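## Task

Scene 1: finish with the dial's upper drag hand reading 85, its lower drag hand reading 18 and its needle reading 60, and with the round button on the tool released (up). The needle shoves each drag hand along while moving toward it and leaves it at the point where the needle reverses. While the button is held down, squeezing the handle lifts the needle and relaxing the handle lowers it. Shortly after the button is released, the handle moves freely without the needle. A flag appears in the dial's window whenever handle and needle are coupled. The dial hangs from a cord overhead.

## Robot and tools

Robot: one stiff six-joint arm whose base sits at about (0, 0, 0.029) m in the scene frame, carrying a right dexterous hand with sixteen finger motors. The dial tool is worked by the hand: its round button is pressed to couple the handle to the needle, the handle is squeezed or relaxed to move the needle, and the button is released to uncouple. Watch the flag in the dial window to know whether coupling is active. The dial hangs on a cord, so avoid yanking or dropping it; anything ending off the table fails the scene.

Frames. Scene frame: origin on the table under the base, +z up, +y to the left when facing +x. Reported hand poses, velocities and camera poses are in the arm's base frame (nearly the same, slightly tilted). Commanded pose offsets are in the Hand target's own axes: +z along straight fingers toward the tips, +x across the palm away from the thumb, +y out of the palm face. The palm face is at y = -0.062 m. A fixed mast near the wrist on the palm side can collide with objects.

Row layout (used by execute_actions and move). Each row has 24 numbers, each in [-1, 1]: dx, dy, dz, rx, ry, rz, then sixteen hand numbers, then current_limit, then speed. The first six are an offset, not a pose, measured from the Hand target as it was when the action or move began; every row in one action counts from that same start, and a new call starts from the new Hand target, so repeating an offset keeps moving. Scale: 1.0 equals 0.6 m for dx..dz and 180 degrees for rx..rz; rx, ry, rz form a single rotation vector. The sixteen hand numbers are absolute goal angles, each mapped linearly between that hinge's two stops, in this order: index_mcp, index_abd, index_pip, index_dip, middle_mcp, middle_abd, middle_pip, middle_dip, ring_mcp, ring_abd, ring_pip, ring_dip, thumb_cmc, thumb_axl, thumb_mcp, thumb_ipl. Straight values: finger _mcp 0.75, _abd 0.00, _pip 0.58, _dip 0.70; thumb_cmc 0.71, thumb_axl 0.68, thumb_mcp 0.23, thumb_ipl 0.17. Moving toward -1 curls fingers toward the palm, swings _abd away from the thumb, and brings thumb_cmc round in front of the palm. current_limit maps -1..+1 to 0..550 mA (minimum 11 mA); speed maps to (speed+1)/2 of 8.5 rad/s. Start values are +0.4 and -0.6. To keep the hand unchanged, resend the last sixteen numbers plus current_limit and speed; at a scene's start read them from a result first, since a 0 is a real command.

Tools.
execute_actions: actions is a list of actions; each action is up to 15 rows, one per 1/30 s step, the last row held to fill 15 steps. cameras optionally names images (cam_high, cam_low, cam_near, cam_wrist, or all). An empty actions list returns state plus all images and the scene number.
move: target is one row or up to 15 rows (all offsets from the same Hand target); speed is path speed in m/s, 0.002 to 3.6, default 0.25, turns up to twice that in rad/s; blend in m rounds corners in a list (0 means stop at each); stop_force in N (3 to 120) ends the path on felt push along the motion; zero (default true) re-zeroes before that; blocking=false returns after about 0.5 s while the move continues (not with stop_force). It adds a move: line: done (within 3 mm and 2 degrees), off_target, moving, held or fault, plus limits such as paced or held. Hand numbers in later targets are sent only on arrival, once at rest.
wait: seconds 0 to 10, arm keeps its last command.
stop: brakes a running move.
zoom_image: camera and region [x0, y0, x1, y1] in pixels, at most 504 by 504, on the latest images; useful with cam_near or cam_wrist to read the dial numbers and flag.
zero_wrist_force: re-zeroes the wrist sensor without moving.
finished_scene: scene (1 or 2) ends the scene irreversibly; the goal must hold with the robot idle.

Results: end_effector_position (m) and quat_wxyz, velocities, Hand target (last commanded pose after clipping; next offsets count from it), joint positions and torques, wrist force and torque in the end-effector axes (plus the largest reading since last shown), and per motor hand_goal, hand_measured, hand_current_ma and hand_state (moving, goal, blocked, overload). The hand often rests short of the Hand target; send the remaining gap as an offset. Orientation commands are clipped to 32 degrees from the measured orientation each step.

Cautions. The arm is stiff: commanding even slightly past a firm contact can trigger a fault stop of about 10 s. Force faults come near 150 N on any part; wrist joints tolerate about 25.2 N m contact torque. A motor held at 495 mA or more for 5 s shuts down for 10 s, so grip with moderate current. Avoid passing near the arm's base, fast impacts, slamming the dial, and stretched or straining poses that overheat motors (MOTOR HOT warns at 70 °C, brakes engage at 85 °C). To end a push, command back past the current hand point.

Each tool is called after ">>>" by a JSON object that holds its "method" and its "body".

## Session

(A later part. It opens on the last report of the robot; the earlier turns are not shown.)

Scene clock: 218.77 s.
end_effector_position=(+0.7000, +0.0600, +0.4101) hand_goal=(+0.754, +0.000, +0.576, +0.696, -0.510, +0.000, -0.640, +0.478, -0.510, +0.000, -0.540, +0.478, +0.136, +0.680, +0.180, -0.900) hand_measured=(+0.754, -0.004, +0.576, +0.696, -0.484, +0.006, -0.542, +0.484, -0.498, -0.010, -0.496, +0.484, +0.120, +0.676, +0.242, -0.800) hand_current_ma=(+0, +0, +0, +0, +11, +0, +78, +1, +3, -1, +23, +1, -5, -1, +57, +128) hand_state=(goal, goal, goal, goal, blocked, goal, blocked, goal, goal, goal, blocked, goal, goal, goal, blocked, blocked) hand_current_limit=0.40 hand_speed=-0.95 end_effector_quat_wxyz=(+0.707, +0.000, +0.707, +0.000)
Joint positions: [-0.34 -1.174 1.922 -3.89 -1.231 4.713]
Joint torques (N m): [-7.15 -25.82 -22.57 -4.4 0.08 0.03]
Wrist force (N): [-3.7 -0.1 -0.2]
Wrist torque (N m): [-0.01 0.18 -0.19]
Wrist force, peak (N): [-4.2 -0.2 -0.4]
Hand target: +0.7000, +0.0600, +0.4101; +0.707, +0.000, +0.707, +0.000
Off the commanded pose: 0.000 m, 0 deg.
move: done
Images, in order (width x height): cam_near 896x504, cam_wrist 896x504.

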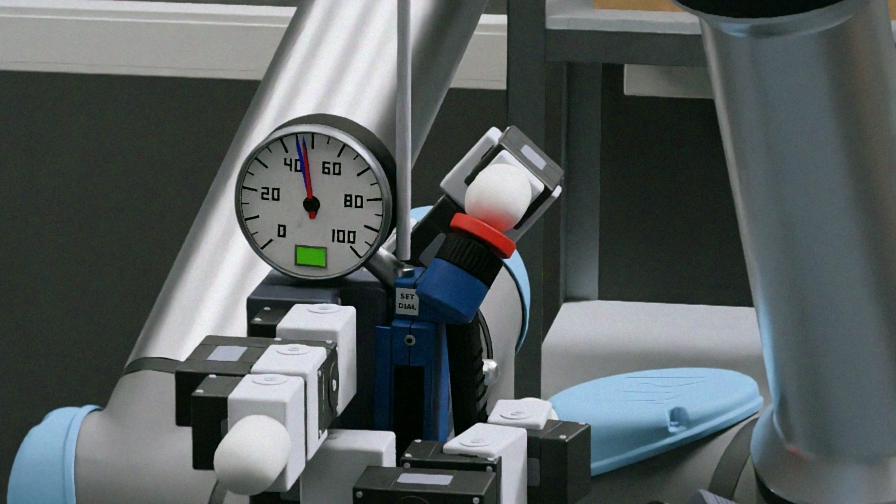

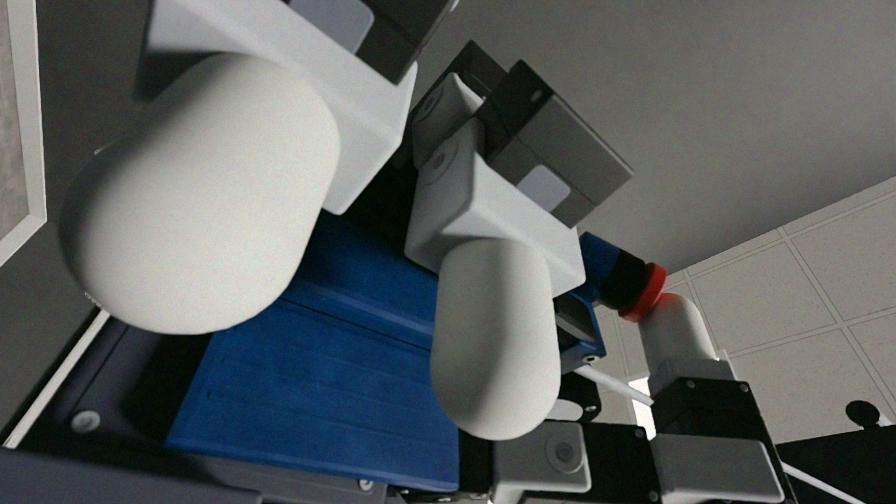

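>>> {"method": "move", "body": {"target": [0,0,0,0,0,0, 0.754,0,0.576,0.696, -0.51,0,-0.74,0.478, -0.51,0,-0.64,0.478, 0.135,0.68,0.18,-0.9, 0.4,-0.95], "cameras": ["cam_near"]}}

>>> {"method": "zoom_image", "body": {"camera": "cam_near", "region": [220, 110, 400, 290]}}

Scene clock: 225.40 s.
end_effector_position=(+0.7000, +0.0600, +0.4101) hand_goal=(+0.754, +0.000, +0.576, +0.696, -0.510, +0.000, -0.740, +0.478, -0.510, +0.000, -0.640, +0.478, +0.136, +0.680, +0.180, -0.900) hand_measured=(+0.754, -0.004, +0.576, +0.696, -0.482, +0.008, -0.614, +0.486, -0.498, -0.012, -0.586, +0.484, +0.120, +0.676, +0.242, -0.800) hand_current_ma=(+0, +0, +0, +0, +12, +1, +115, +1, +3, -2, +32, +1, -4, -1, +57, +128) hand_state=(goal, goal, goal, goal, blocked, goal, blocked, goal, goal, goal, blocked, goal, goal, goal, blocked, blocked) hand_current_limit=0.40 hand_speed=-0.95 end_effector_quat_wxyz=(+0.707, +0.000, +0.707, +0.000)
Joint positions: [-0.34 -1.174 1.922 -3.89 -1.231 4.713]
Joint torques (N m): [-5.33 -26.96 -22.2 -4.24 0.08 -0.12]
Wrist force (N): [-2.6 -0.2 0.1]
Wrist torque (N m): [-0.05 0.13 -0.13]
Wrist force, peak (N): [-4.1 0.3 -0.3]
Hand target: +0.7000, +0.0600, +0.4101; +0.707, +0.000, +0.707, +0.000
Off the commanded pose: 0.000 m, 0 deg.
move: done
Images, in order (width x height): cam_near 896x504.

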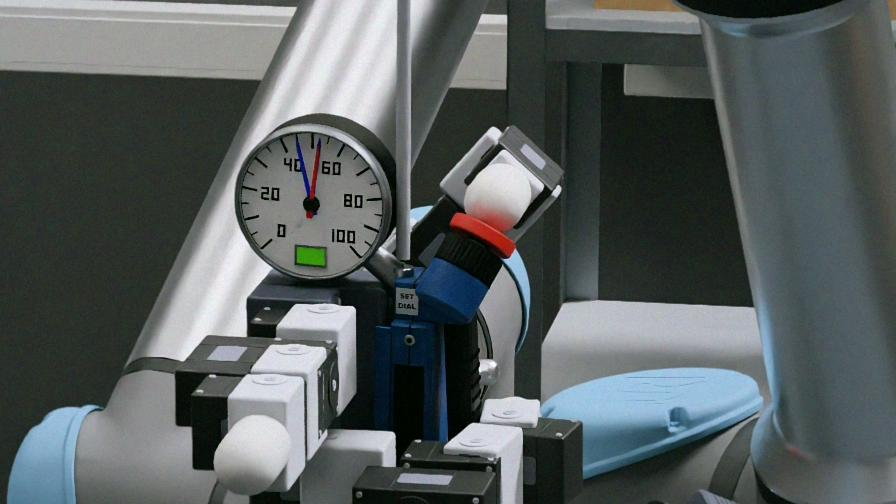

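Scaled by 2.800 from the camera's 896x504 image, which has a finer 1280x720 frame.

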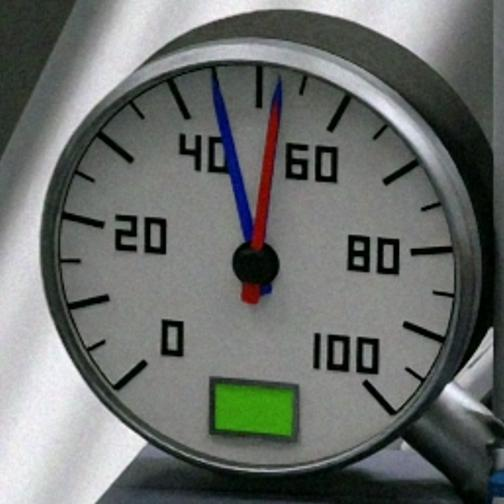

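>>> {"method": "move", "body": {"target": [0,0,0,0,0,0, 0.754,0,0.576,0.696, -0.51,0,-0.88,0.478, -0.51,0,-0.78,0.478, 0.135,0.68,0.18,-0.9, 0.4,-0.95], "cameras": ["cam_near"]}}

>>> {"method": "zoom_image", "body": {"camera": "cam_near", "region": [220, 110, 400, 290]}}

Scene clock: 235.43 s.
end_effector_position=(+0.7000, +0.0600, +0.4101) hand_goal=(+0.754, +0.000, +0.576, +0.696, -0.510, +0.000, -0.880, +0.478, -0.510, +0.000, -0.780, +0.478, +0.136, +0.680, +0.180, -0.900) hand_measured=(+0.754, -0.004, +0.576, +0.696, -0.470, -0.020, -0.704, +0.490, -0.492, -0.016, -0.702, +0.484, +0.126, +0.678, +0.242, -0.806) hand_current_ma=(+0, +0, +0, +0, +21, -4, +197, +3, +7, -2, +54, +1, -2, +0, +57, +117) hand_state=(goal, goal, goal, goal, blocked, blocked, blocked, goal, goal, goal, blocked, goal, goal, goal, blocked, blocked) hand_current_limit=0.40 hand_speed=-0.95 end_effector_quat_wxyz=(+0.707, +0.000, +0.707, +0.000)
Joint positions: [-0.34 -1.174 1.922 -3.89 -1.231 4.713]
Joint torques (N m): [-6.88 -25.51 -23.11 -4.3 -0.09 0.08]
Wrist force (N): [-1.5 0.0 -0.3]
Wrist torque (N m): [0.01 0.09 -0.05]
Wrist force, peak (N): [-3.3 0.0 -0.3]
Hand target: +0.7000, +0.0600, +0.4101; +0.707, +0.000, +0.707, +0.000
Off the commanded pose: 0.000 m, 0 deg.
move: done
Images, in order (width x height): cam_near 896x504.

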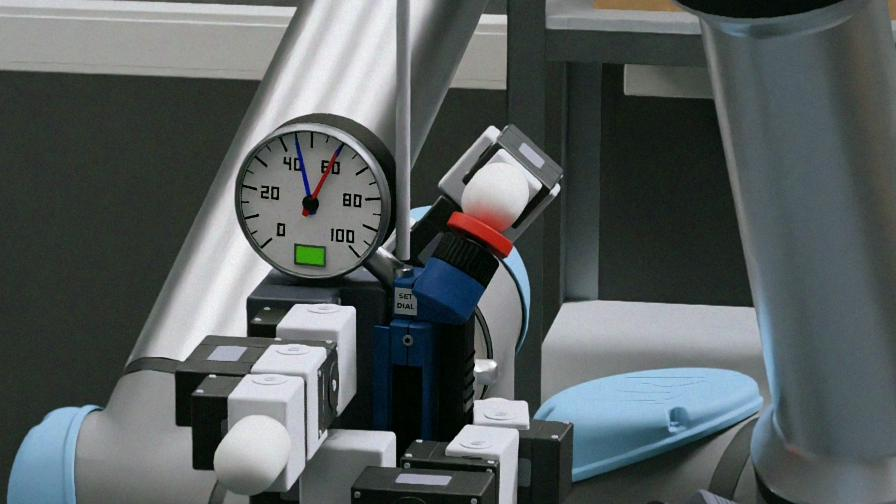

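Scaled by 2.800 from the camera's 896x504 image, which has a finer 1280x720 frame.

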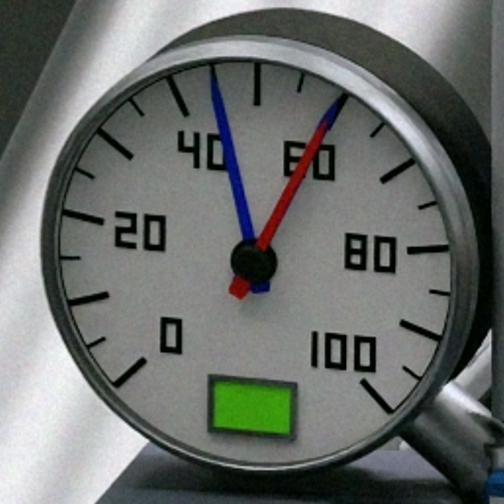

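>>> {"method": "move", "body": {"target": [0,0,0,0,0,0, 0.754,0,0.576,0.696, -0.58,0,-0.93,0.478, -0.58,0,-0.88,0.478, 0.135,0.68,0.18,-0.9, 0.4,-0.95], "cameras": ["cam_near","cam_wrist"]}}

>>> {"method": "zoom_image", "body": {"camera": "cam_near", "region": [220, 110, 400, 290]}}

Scene clock: 247.83 s.
end_effector_position=(+0.7000, +0.0600, +0.4101) hand_goal=(+0.754, +0.000, +0.576, +0.696, -0.580, +0.000, -0.930, +0.478, -0.580, +0.000, -0.880, +0.478, +0.136, +0.680, +0.180, -0.900) hand_measured=(+0.754, -0.004, +0.576, +0.696, -0.470, -0.022, -0.708, +0.494, -0.492, -0.030, -0.714, +0.488, +0.128, +0.678, +0.242, -0.806) hand_current_ma=(+0, +0, +0, +0, +102, -4, +284, +5, +73, -7, +180, +3, -2, +0, +57, +117) hand_state=(goal, goal, goal, goal, blocked, blocked, blocked, goal, blocked, blocked, moving, goal, goal, goal, blocked, blocked) hand_current_limit=0.40 hand_speed=-0.95 end_effector_quat_wxyz=(+0.707, +0.000, +0.707, +0.000)
Joint positions: [-0.34 -1.174 1.922 -3.89 -1.231 4.713]
Joint torques (N m): [-7.27 -24.5 -21.47 -4.03 0.39 0.25]
Wrist force (N): [-1.8 0.0 -0.2]
Wrist torque (N m): [0.02 0.08 -0.06]
Wrist force, peak (N): [-2.0 -0.1 -0.4]
Hand target: +0.7000, +0.0600, +0.4101; +0.707, +0.000, +0.707, +0.000
Off the commanded pose: 0.000 m, 0 deg.
move: done
Images, in order (width x height): cam_near 896x504, cam_wrist 896x504.

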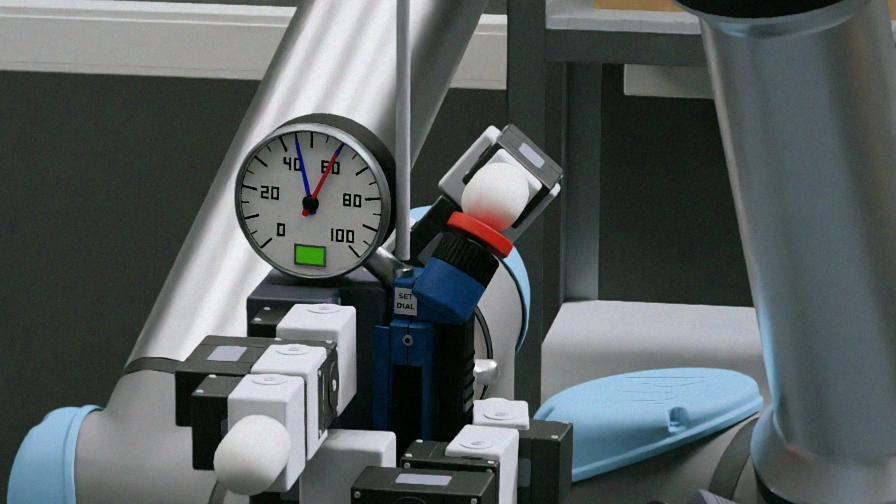

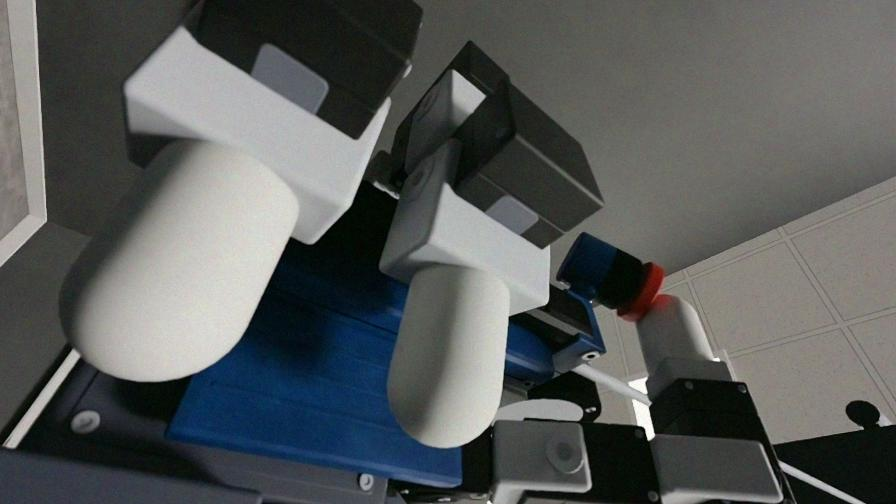

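Scaled by 2.800 from the camera's 896x504 image, which has a finer 1280x720 frame.

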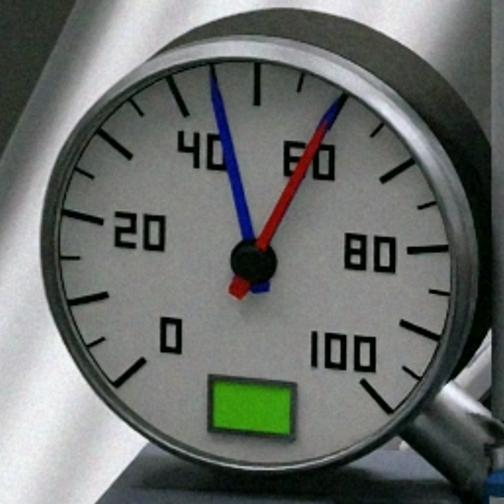

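>>> {"method": "move", "body": {"target": [[0,0,0,0,0,0, 0.754,0,0.576,0.696, -0.51,0,-0.84,0.478, -0.51,0,-0.84,0.478, 0.135,0.68,0.18,-0.9, 0.4,-0.9],[0,0,0,0,0,0, 0.754,0,0.576,0.696, -0.51,0,-0.84,0.478, -0.51,0,-0.84,0.478, 0.135,0.68,0.25,-0.64, 0.4,-0.9]], "cameras": ["cam_near"]}}

>>> {"method": "zoom_image", "body": {"camera": "cam_near", "region": [220, 110, 580, 320]}}

Scene clock: 273.50 s.
end_effector_position=(+0.7000, +0.0600, +0.4101) hand_goal=(+0.754, +0.000, +0.576, +0.696, -0.510, +0.000, -0.840, +0.478, -0.510, +0.000, -0.840, +0.478, +0.136, +0.680, +0.250, -0.640) hand_measured=(+0.754, -0.004, +0.576, +0.696, -0.458, -0.022, -0.720, +0.494, -0.482, -0.030, -0.730, +0.490, +0.132, +0.682, +0.252, -0.648) hand_current_ma=(+0, +0, +0, +0, +32, -4, +106, +5, +12, -7, +95, +3, -1, +0, +0, -2) hand_state=(goal, goal, goal, goal, blocked, blocked, blocked, goal, blocked, blocked, blocked, goal, goal, goal, goal, goal) hand_current_limit=0.40 hand_speed=-0.90 end_effector_quat_wxyz=(+0.707, +0.000, +0.707, +0.000)
Joint positions: [-0.34 -1.174 1.922 -3.89 -1.231 4.713]
Joint torques (N m): [-7.45 -26.3 -21.99 -4.01 0.08 0]
Wrist force (N): [-0.5 -0.2 0.0]
Wrist torque (N m): [-0.02 0.05 -0.02]
Wrist force, peak (N): [-2.7 -0.1 -0.2]
Hand target: +0.7000, +0.0600, +0.4101; +0.707, +0.000, +0.707, +0.000
Off the commanded pose: 0.000 m, 0 deg.
move: done
Images, in order (width x height): cam_near 896x504.

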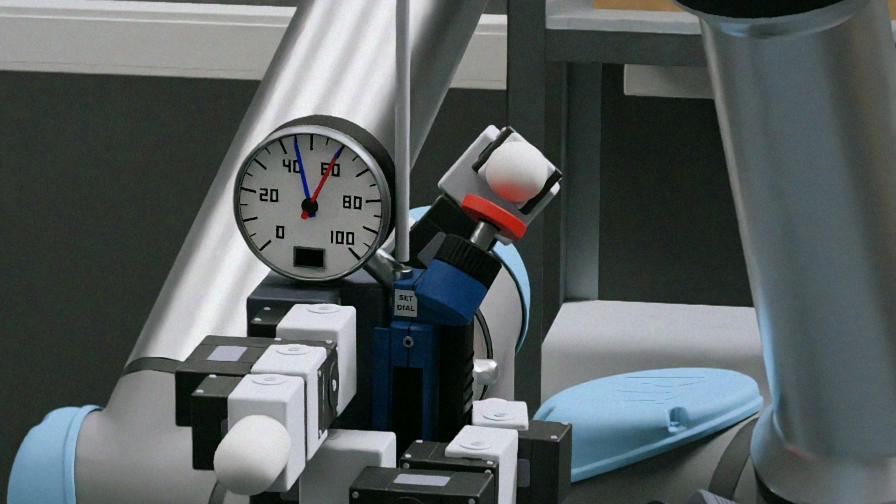

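Scaled by 1.400 from the camera's 896x504 image, which has a finer 1280x720 frame.

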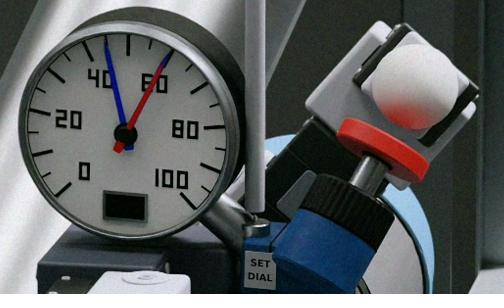

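>>> {"method": "move", "body": {"target": [[0,0,0,0,0,0, 0.754,0,0.576,0.696, -0.51,0,-0.52,0.478, -0.51,0,-0.48,0.478, 0.135,0.68,0.25,-0.64, 0.4,-0.93],[0,0,0,0,0,0, 0.754,0,0.576,0.696, -0.51,0,-0.52,0.478, -0.51,0,-0.48,0.478, 0.135,0.68,0.18,-0.9, 0.4,-0.9]], "cameras": ["cam_near"]}}

>>> {"method": "zoom_image", "body": {"camera": "cam_near", "region": [220, 110, 580, 320]}}

Scene clock: 281.40 s.
end_effector_position=(+0.7000, +0.0600, +0.4101) hand_goal=(+0.754, +0.000, +0.576, +0.696, -0.510, +0.000, -0.520, +0.478, -0.510, +0.000, -0.480, +0.478, +0.136, +0.680, +0.180, -0.900) hand_measured=(+0.754, -0.004, +0.576, +0.696, -0.484, +0.000, -0.516, +0.484, -0.490, -0.028, -0.478, +0.484, +0.130, +0.682, +0.218, -0.780) hand_current_ma=(+0, +0, +0, +0, +10, +0, +0, +1, +7, -6, +0, +1, -1, +0, +27, +172) hand_state=(goal, goal, goal, goal, blocked, goal, goal, goal, blocked, blocked, goal, goal, goal, goal, blocked, blocked) hand_current_limit=0.40 hand_speed=-0.90 end_effector_quat_wxyz=(+0.707, +0.000, +0.707, +0.000)
Joint positions: [-0.34 -1.174 1.922 -3.89 -1.231 4.713]
Joint torques (N m): [-6.16 -27.41 -21.78 -4.21 0.09 0.3]
Wrist force (N): [-3.5 0.1 -0.4]
Wrist torque (N m): [0.04 0.19 -0.19]
Wrist force, peak (N): [-3.8 0.2 0.1]
Hand target: +0.7000, +0.0600, +0.4101; +0.707, +0.000, +0.707, +0.000
Off the commanded pose: 0.000 m, 0 deg.
move: done
Images, in order (width x height): cam_near 896x504.

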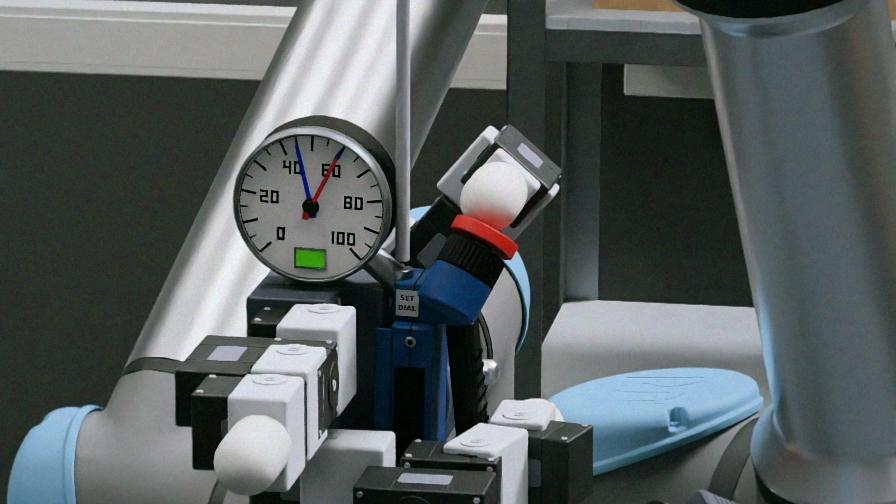

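Scaled by 1.400 from the camera's 896x504 image, which has a finer 1280x720 frame.

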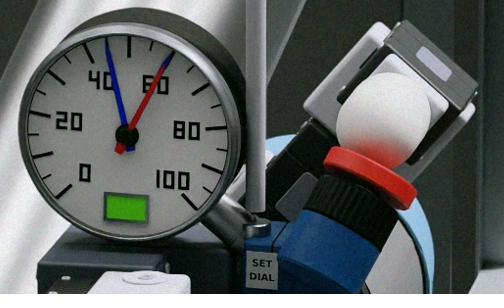

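>>> {"method": "move", "body": {"target": [[0,0,0,0,0,0, 0.754,0,0.576,0.696, -0.51,0,-0.84,0.478, -0.51,0,-0.84,0.478, 0.135,0.68,0.18,-0.9, 0.4,-0.9],[0,0,0,0,0,0, 0.754,0,0.576,0.696, -0.51,0,-0.84,0.478, -0.51,0,-0.84,0.478, 0.135,0.68,0.25,-0.64, 0.4,-0.9],[0,0,0,0,0,0, 0.754,0,0.576,0.696, -0.51,0,-0.52,0.478, -0.51,0,-0.48,0.478, 0.135,0.68,0.25,-0.64, 0.4,-0.9],[0,0,0,0,0,0, 0.754,0,0.576,0.696, -0.51,0,-0.52,0.478, -0.51,0,-0.48,0.478, 0.135,0.68,0.18,-0.9, 0.4,-0.9]], "cameras": ["cam_near"]}}

>>> {"method": "zoom_image", "body": {"camera": "cam_near", "region": [220, 110, 400, 290]}}

Scene clock: 296.50 s.
end_effector_position=(+0.7000, +0.0600, +0.4101) hand_goal=(+0.754, +0.000, +0.576, +0.696, -0.510, +0.000, -0.520, +0.478, -0.510, +0.000, -0.480, +0.478, +0.136, +0.680, +0.180, -0.900) hand_measured=(+0.754, -0.004, +0.576, +0.696, -0.482, +0.000, -0.516, +0.484, -0.488, -0.028, -0.478, +0.484, +0.132, +0.682, +0.218, -0.784) hand_current_ma=(+0, +0, +0, +0, +11, +0, +0, +1, +8, -6, +0, +1, -1, +0, +26, +164) hand_state=(goal, goal, goal, goal, blocked, goal, goal, goal, blocked, blocked, goal, goal, goal, goal, blocked, blocked) hand_current_limit=0.40 hand_speed=-0.90 end_effector_quat_wxyz=(+0.707, +0.000, +0.707, +0.000)
Joint positions: [-0.34 -1.174 1.922 -3.89 -1.231 4.713]
Joint torques (N m): [-7.2 -26.46 -21.98 -3.89 0.39 0.24]
Wrist force (N): [-3.8 0.2 -0.3]
Wrist torque (N m): [0.03 0.20 -0.19]
Wrist force, peak (N): [-4.0 -0.2 -0.4]
Hand target: +0.7000, +0.0600, +0.4101; +0.707, +0.000, +0.707, +0.000
Off the commanded pose: 0.000 m, 0 deg.
move: done
Images, in order (width x height): cam_near 896x504.

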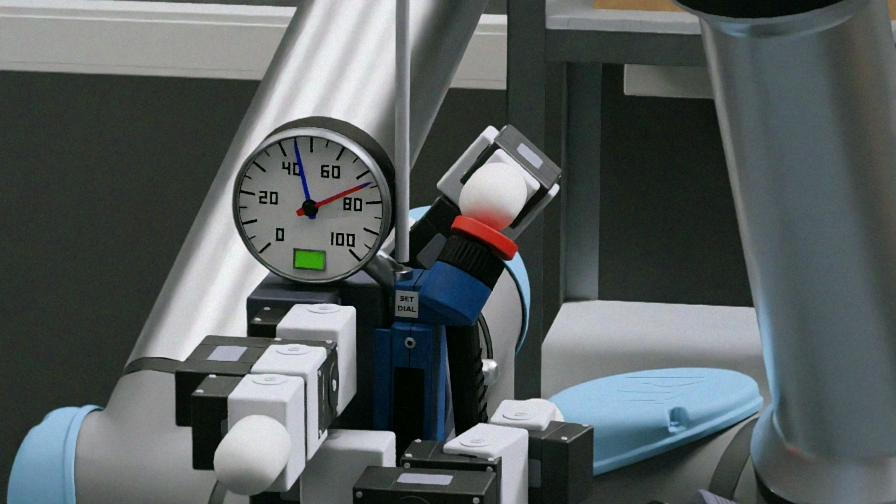

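Scaled by 2.800 from the camera's 896x504 image, which has a finer 1280x720 frame.

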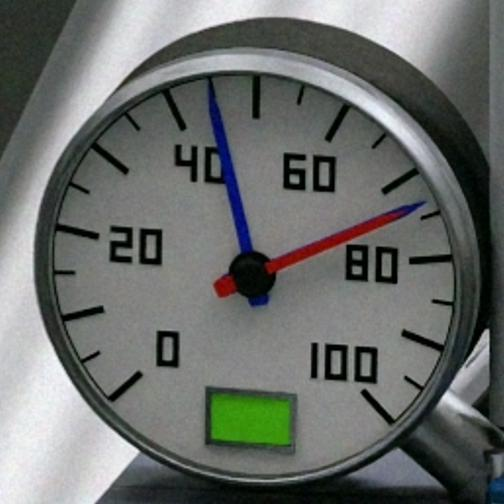

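>>> {"method": "move", "body": {"target": [0,0,0,0,0,0, 0.754,0,0.576,0.696, -0.51,0,-0.75,0.478, -0.51,0,-0.66,0.478, 0.135,0.68,0.18,-0.9, 0.4,-0.93], "cameras": ["cam_near"]}}

>>> {"method": "zoom_image", "body": {"camera": "cam_near", "region": [220, 110, 400, 290]}}

Scene clock: 306.97 s.
end_effector_position=(+0.7000, +0.0600, +0.4101) hand_goal=(+0.754, +0.000, +0.576, +0.696, -0.510, +0.000, -0.750, +0.478, -0.510, +0.000, -0.660, +0.478, +0.136, +0.680, +0.180, -0.900) hand_measured=(+0.754, -0.004, +0.576, +0.696, -0.482, +0.008, -0.624, +0.484, -0.488, -0.028, -0.610, +0.484, +0.132, +0.682, +0.218, -0.786) hand_current_ma=(+0, +0, +0, +0, +12, +1, +115, +1, +8, -6, +27, +1, -1, +0, +26, +160) hand_state=(goal, goal, goal, goal, blocked, goal, blocked, goal, blocked, blocked, blocked, goal, goal, goal, blocked, blocked) hand_current_limit=0.40 hand_speed=-0.93 end_effector_quat_wxyz=(+0.707, +0.000, +0.707, +0.000)
Joint positions: [-0.34 -1.174 1.922 -3.89 -1.231 4.713]
Joint torques (N m): [-5.78 -26.63 -23 -3.77 0.32 0.4]
Wrist force (N): [-3.7 -0.1 -0.2]
Wrist torque (N m): [-0.01 0.18 -0.19]
Wrist force, peak (N): [-4.0 -0.2 -0.1]
Hand target: +0.7000, +0.0600, +0.4101; +0.707, +0.000, +0.707, +0.000
Off the commanded pose: 0.000 m, 0 deg.
move: done
Images, in order (width x height): cam_near 896x504.

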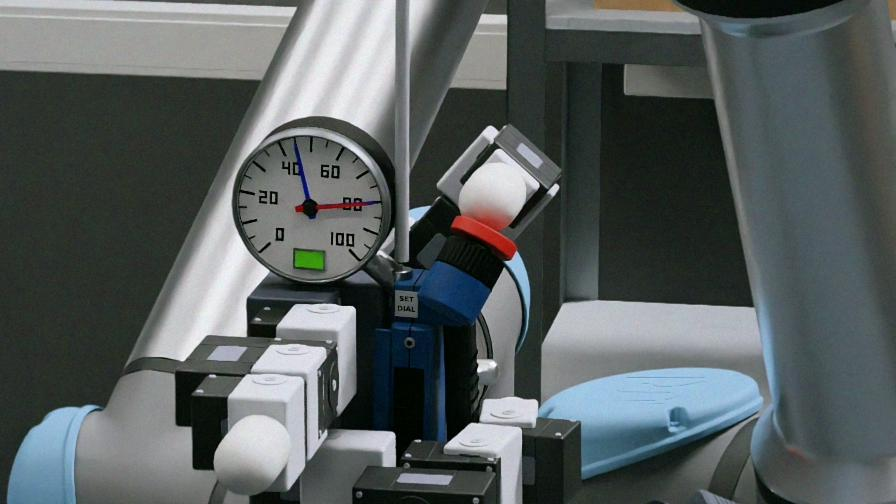

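Scaled by 2.800 from the camera's 896x504 image, which has a finer 1280x720 frame.

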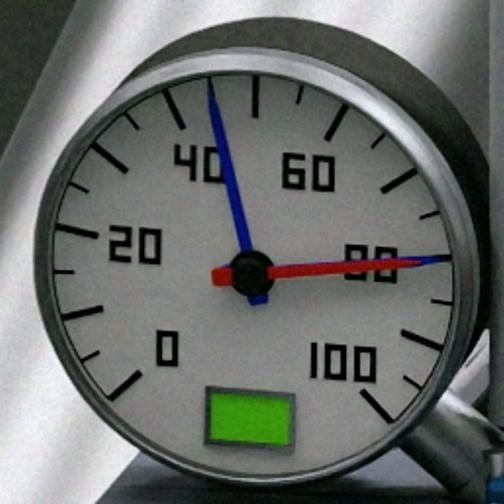

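>>> {"method": "move", "body": {"target": [0,0,0,0,0,0, 0.754,0,0.576,0.696, -0.51,0,-0.80,0.478, -0.51,0,-0.71,0.478, 0.135,0.68,0.18,-0.9, 0.4,-0.96], "cameras": ["cam_near"]}}

>>> {"method": "zoom_image", "body": {"camera": "cam_near", "region": [230, 120, 400, 290]}}

Scene clock: 312.50 s.
end_effector_position=(+0.7000, +0.0600, +0.4101) hand_goal=(+0.754, +0.000, +0.576, +0.696, -0.510, +0.000, -0.800, +0.478, -0.510, +0.000, -0.710, +0.478, +0.136, +0.680, +0.180, -0.900) hand_measured=(+0.754, -0.004, +0.576, +0.696, -0.480, +0.006, -0.660, +0.484, -0.488, -0.028, -0.652, +0.484, +0.134, +0.682, +0.218, -0.788) hand_current_ma=(+0, +0, +0, +0, +14, +1, +138, +1, +8, -6, +34, +1, +0, +0, +26, +153) hand_state=(goal, goal, goal, goal, blocked, goal, blocked, goal, blocked, blocked, blocked, goal, goal, goal, blocked, blocked) hand_current_limit=0.40 hand_speed=-0.96 end_effector_quat_wxyz=(+0.707, +0.000, +0.707, +0.000)
Joint positions: [-0.34 -1.174 1.922 -3.89 -1.231 4.713]
Joint torques (N m): [-6.04 -26.98 -22.11 -3.81 0.45 0.36]
Wrist force (N): [-2.6 0.2 0.1]
Wrist torque (N m): [0.01 0.11 -0.11]
Wrist force, peak (N): [-4.1 0.1 -0.2]
Hand target: +0.7000, +0.0600, +0.4101; +0.707, +0.000, +0.707, +0.000
Off the commanded pose: 0.000 m, 0 deg.
move: done
Images, in order (width x height): cam_near 896x504.

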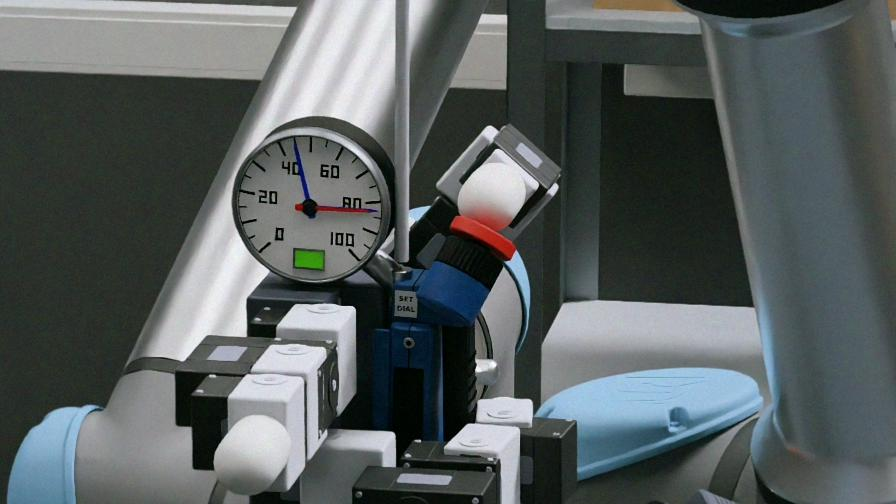

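Scaled by 2.965 from the camera's 896x504 image, which has a finer 1280x720 frame.

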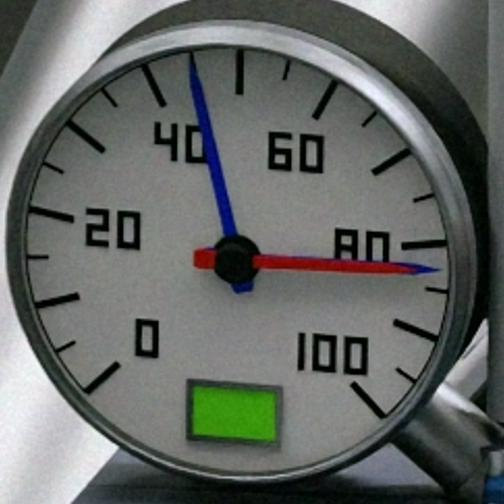

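>>> {"method": "move", "body": {"target": [0,0,0,0,0,0, 0.754,0,0.576,0.696, -0.51,0,-0.83,0.478, -0.51,0,-0.74,0.478, 0.135,0.68,0.18,-0.9, 0.4,-0.97], "cameras": ["cam_near"]}}

>>> {"method": "zoom_image", "body": {"camera": "cam_near", "region": [230, 120, 400, 290]}}

Scene clock: 317.93 s.
end_effector_position=(+0.7000, +0.0600, +0.4101) hand_goal=(+0.754, +0.000, +0.576, +0.696, -0.510, +0.000, -0.830, +0.478, -0.510, +0.000, -0.740, +0.478, +0.136, +0.680, +0.180, -0.900) hand_measured=(+0.754, -0.004, +0.576, +0.696, -0.478, -0.002, -0.678, +0.486, -0.488, -0.028, -0.678, +0.484, +0.134, +0.682, +0.218, -0.790) hand_current_ma=(+0, +0, +0, +0, +15, +0, +156, +1, +8, -6, +39, +1, +0, +0, +26, +148) hand_state=(goal, goal, goal, goal, blocked, goal, blocked, goal, blocked, blocked, blocked, goal, goal, goal, blocked, blocked) hand_current_limit=0.40 hand_speed=-0.97 end_effector_quat_wxyz=(+0.707, +0.000, +0.707, +0.000)
Joint positions: [-0.34 -1.174 1.922 -3.89 -1.231 4.713]
Joint torques (N m): [-6.66 -27.06 -21.19 -3.69 0.43 0.36]
Wrist force (N): [-2.7 0.0 -0.3]
Wrist torque (N m): [0.02 0.14 -0.13]
Wrist force, peak (N): [-3.2 -0.2 -0.4]
Hand target: +0.7000, +0.0600, +0.4101; +0.707, +0.000, +0.707, +0.000
Off the commanded pose: 0.000 m, 0 deg.
move: done
Images, in order (width x height): cam_near 896x504.

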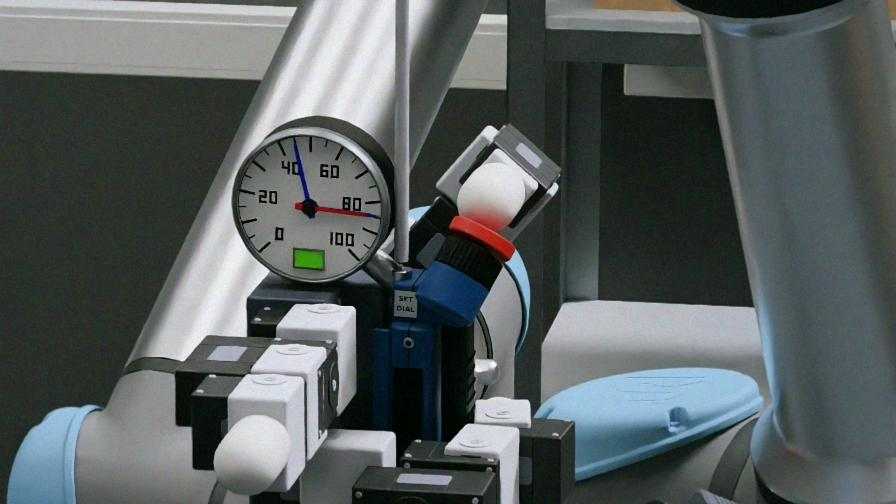

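Scaled by 2.965 from the camera's 896x504 image, which has a finer 1280x720 frame.

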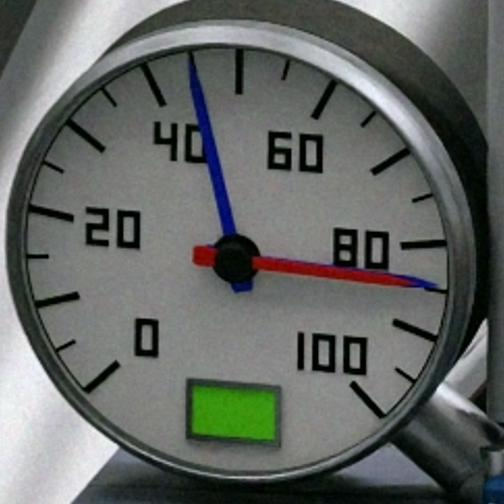

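>>> {"method": "zoom_image", "body": {"camera": "cam_near", "region": [290, 170, 390, 250]}}

Scaled by 5.040 from the camera's 896x504 image, which has a finer 1280x720 frame.

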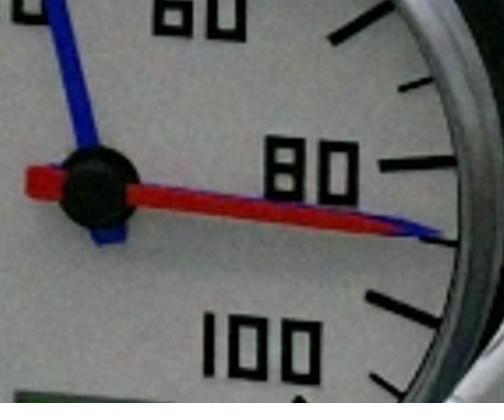

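>>> {"method": "move", "body": {"target": [[0,0,0,0,0,0, 0.754,0,0.576,0.696, -0.51,0,-0.836,0.478, -0.51,0,-0.746,0.478, 0.135,0.68,0.18,-0.9, 0.4,-0.97],[0,0,0,0,0,0, 0.754,0,0.576,0.696, -0.51,0,-0.51,0.478, -0.51,0,-0.47,0.478, 0.135,0.68,0.18,-0.9, 0.4,-0.9],[0,0,0,0,0,0, 0.754,0,0.576,0.696, -0.51,0,-0.51,0.478, -0.51,0,-0.47,0.478, 0.135,0.68,0.25,-0.64, 0.4,-0.9],[0,0,0,0,0,0, 0.754,0,0.576,0.696, -0.51,0,-0.84,0.478, -0.51,0,-0.84,0.478, 0.135,0.68,0.25,-0.64, 0.4,-0.9]], "cameras": ["cam_near"]}}

>>> {"method": "zoom_image", "body": {"camera": "cam_near", "region": [230, 120, 400, 290]}}

Scene clock: 355.70 s.
end_effector_position=(+0.7000, +0.0600, +0.4101) hand_goal=(+0.754, +0.000, +0.576, +0.696, -0.510, +0.000, -0.840, +0.478, -0.510, +0.000, -0.840, +0.478, +0.136, +0.680, +0.250, -0.640) hand_measured=(+0.754, -0.004, +0.576, +0.696, -0.476, -0.014, -0.718, +0.484, -0.486, -0.026, -0.728, +0.484, +0.132, +0.684, +0.252, -0.648) hand_current_ma=(+0, +0, +0, +0, +17, -2, +111, +1, +10, -5, +97, +1, -1, +1, +0, -2) hand_state=(goal, goal, goal, goal, blocked, goal, blocked, goal, blocked, blocked, blocked, goal, goal, goal, goal, goal) hand_current_limit=0.40 hand_speed=-0.90 end_effector_quat_wxyz=(+0.707, +0.000, +0.707, +0.000)
Joint positions: [-0.34 -1.174 1.922 -3.89 -1.231 4.713]
Joint torques (N m): [-5 -26.98 -21.53 -3.58 0.41 0.54]
Wrist force (N): [-2.1 0.0 -0.1]
Wrist torque (N m): [0.00 0.09 -0.10]
Wrist force, peak (N): [-3.8 0.0 -0.3]
Hand target: +0.7000, +0.0600, +0.4101; +0.707, +0.000, +0.707, +0.000
Off the commanded pose: 0.000 m, 0 deg.
move: done
Images, in order (width x height): cam_near 896x504.

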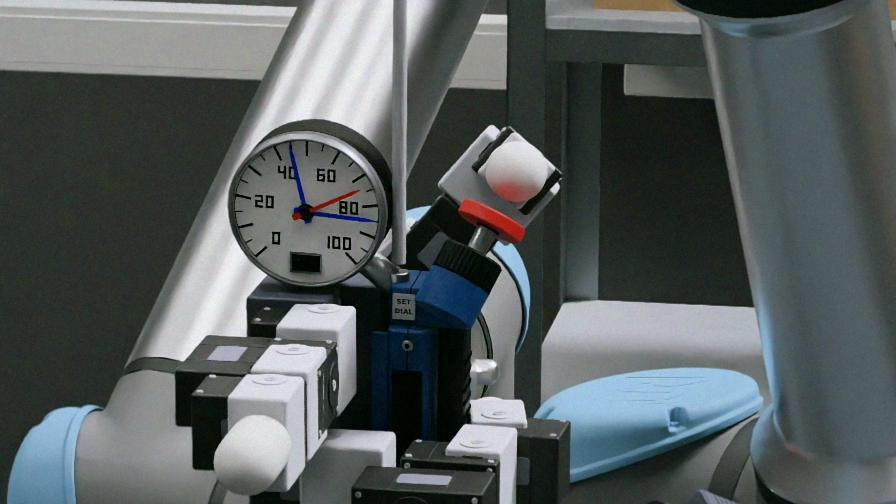

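Scaled by 2.965 from the camera's 896x504 image, which has a finer 1280x720 frame.

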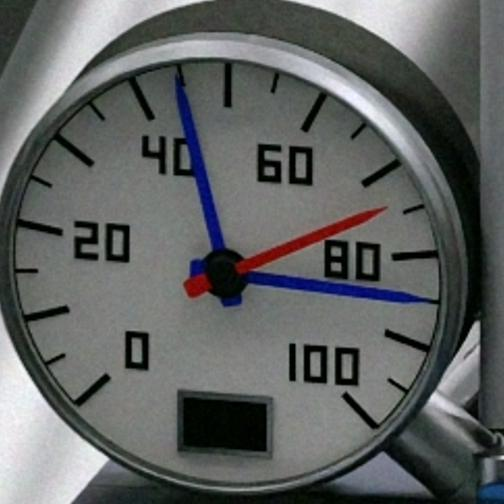

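>>> {"method": "move", "body": {"target": [[0,0,0,0,0,0, 0.754,0,0.576,0.696, -0.51,0,-0.84,0.478, -0.51,0,-0.84,0.478, 0.135,0.68,0.18,-0.9, 0.4,-0.9],[0,0,0,0,0,0, 0.754,0,0.576,0.696, -0.51,0,-0.51,0.478, -0.51,0,-0.47,0.478, 0.135,0.68,0.18,-0.9, 0.4,-0.9],[0,0,0,0,0,0, 0.754,0,0.576,0.696, -0.51,0,-0.51,0.478, -0.51,0,-0.47,0.478, 0.135,0.68,0.25,-0.64, 0.4,-0.9],[0,0,0,0,0,0, 0.754,0,0.576,0.696, -0.51,0,-0.84,0.478, -0.51,0,-0.84,0.478, 0.135,0.68,0.25,-0.64, 0.4,-0.9]], "cameras": ["cam_near","cam_wrist"]}}

>>> {"method": "zoom_image", "body": {"camera": "cam_near", "region": [220, 120, 390, 290]}}

Scene clock: 369.50 s.
end_effector_position=(+0.7000, +0.0600, +0.4101) hand_goal=(+0.754, +0.000, +0.576, +0.696, -0.510, +0.000, -0.840, +0.478, -0.510, +0.000, -0.840, +0.478, +0.136, +0.680, +0.250, -0.640) hand_measured=(+0.754, -0.004, +0.576, +0.696, -0.480, +0.010, -0.744, +0.484, -0.492, -0.026, -0.732, +0.484, +0.132, +0.684, +0.252, -0.648) hand_current_ma=(+0, +0, +0, +0, +13, +1, +77, +1, +7, -5, +91, +1, -1, +1, +0, -2) hand_state=(goal, goal, goal, goal, blocked, goal, blocked, goal, goal, blocked, blocked, goal, goal, goal, goal, goal) hand_current_limit=0.40 hand_speed=-0.90 end_effector_quat_wxyz=(+0.707, +0.000, +0.707, +0.000)
Joint positions: [-0.34 -1.174 1.922 -3.89 -1.231 4.713]
Joint torques (N m): [-6.1 -27.84 -21.09 -3.6 0.31 0.56]
Wrist force (N): [-3.7 0.2 -0.3]
Wrist torque (N m): [0.04 0.19 -0.20]
Wrist force, peak (N): [-4.1 0.2 -0.3]
Hand target: +0.7000, +0.0600, +0.4101; +0.707, +0.000, +0.707, +0.000
Off the commanded pose: 0.000 m, 0 deg.
move: done
Images, in order (width x height): cam_near 896x504, cam_wrist 896x504.

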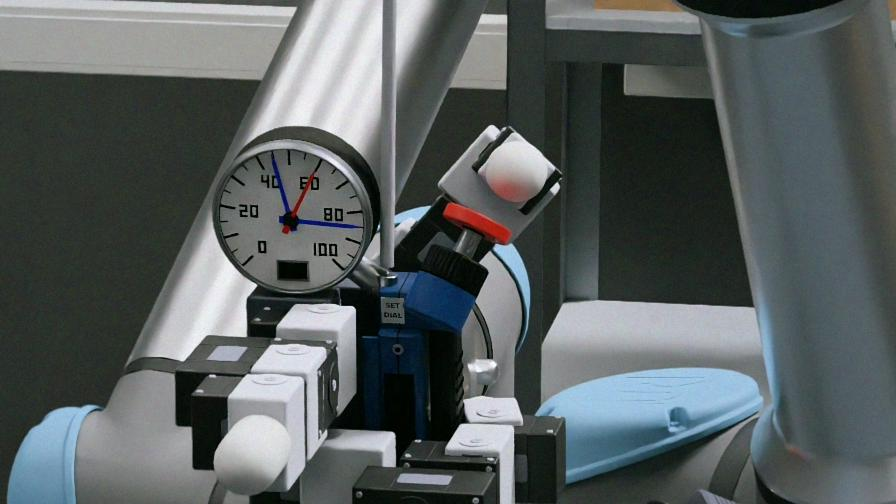

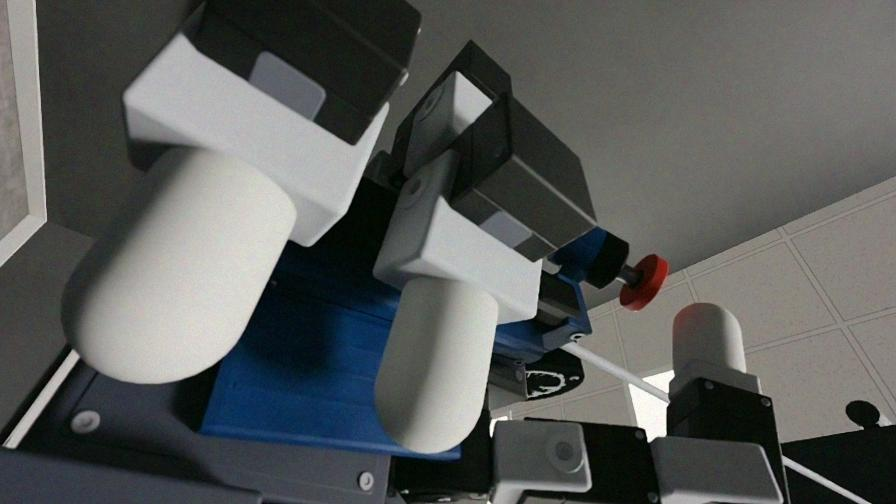

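Scaled by 2.965 from the camera's 896x504 image, which has a finer 1280x720 frame.

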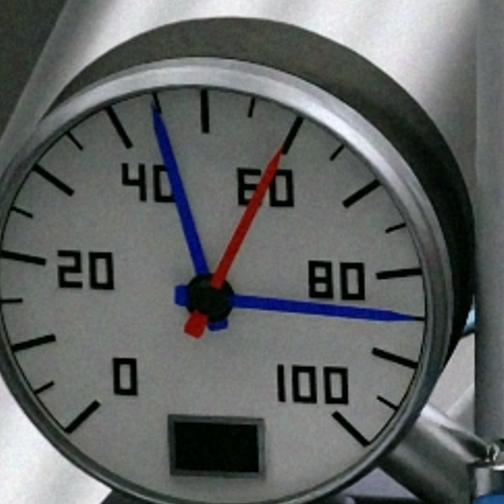

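>>> {"method": "move", "body": {"target": [[0,0,0,0,0,0, 0.754,0,0.576,0.696, -0.51,0,-0.84,0.478, -0.51,0,-0.84,0.478, 0.165,0.68,0.2,-0.56, 0.4,-0.9],[0,0,0,0,0,0, 0.754,0,0.576,0.696, -0.51,0,-0.84,0.478, -0.51,0,-0.84,0.478, 0.165,0.68,0.02,-0.78, 0.4,-0.9]], "cameras": ["cam_near","cam_wrist"]}}

>>> {"method": "zoom_image", "body": {"camera": "cam_near", "region": [220, 120, 580, 330]}}

Scene clock: 438.43 s.
end_effector_position=(+0.7000, +0.0600, +0.4101) hand_goal=(+0.754, +0.000, +0.576, +0.696, -0.510, +0.000, -0.840, +0.478, -0.510, +0.000, -0.840, +0.478, +0.166, +0.680, +0.020, -0.780) hand_measured=(+0.754, -0.004, +0.576, +0.696, -0.478, +0.010, -0.746, +0.484, -0.488, -0.026, -0.734, +0.484, +0.142, +0.674, +0.098, -0.674) hand_current_ma=(+0, +0, +0, +0, +15, +1, +74, +1, +8, -5, +89, +1, -8, -2, +83, +139) hand_state=(goal, goal, goal, goal, blocked, goal, blocked, goal, blocked, blocked, blocked, goal, blocked, goal, blocked, moving) hand_current_limit=0.40 hand_speed=-0.90 end_effector_quat_wxyz=(+0.707, +0.000, +0.707, +0.000)
Joint positions: [-0.34 -1.174 1.922 -3.89 -1.231 4.713]
Joint torques (N m): [-6.22 -27.61 -20.74 -3.38 0.26 0.6]
Wrist force (N): [-3.5 0.0 -0.3]
Wrist torque (N m): [0.02 0.18 -0.19]
Wrist force, peak (N): [-4.1 0.1 -0.5]
Hand target: +0.7000, +0.0600, +0.4101; +0.707, +0.000, +0.707, +0.000
Off the commanded pose: 0.000 m, 0 deg.
move: done
Images, in order (width x height): cam_near 896x504, cam_wrist 896x504.

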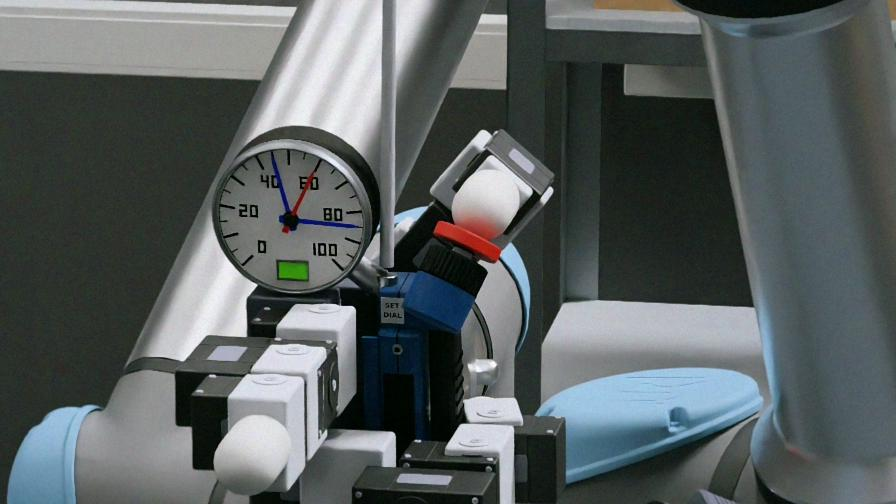

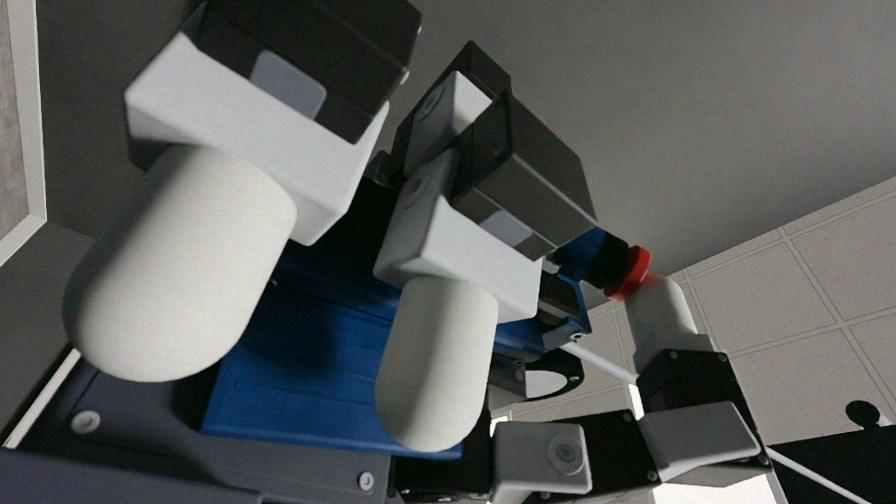

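Scaled by 1.400 from the camera's 896x504 image, which has a finer 1280x720 frame.

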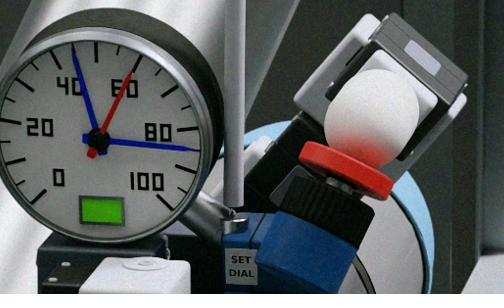

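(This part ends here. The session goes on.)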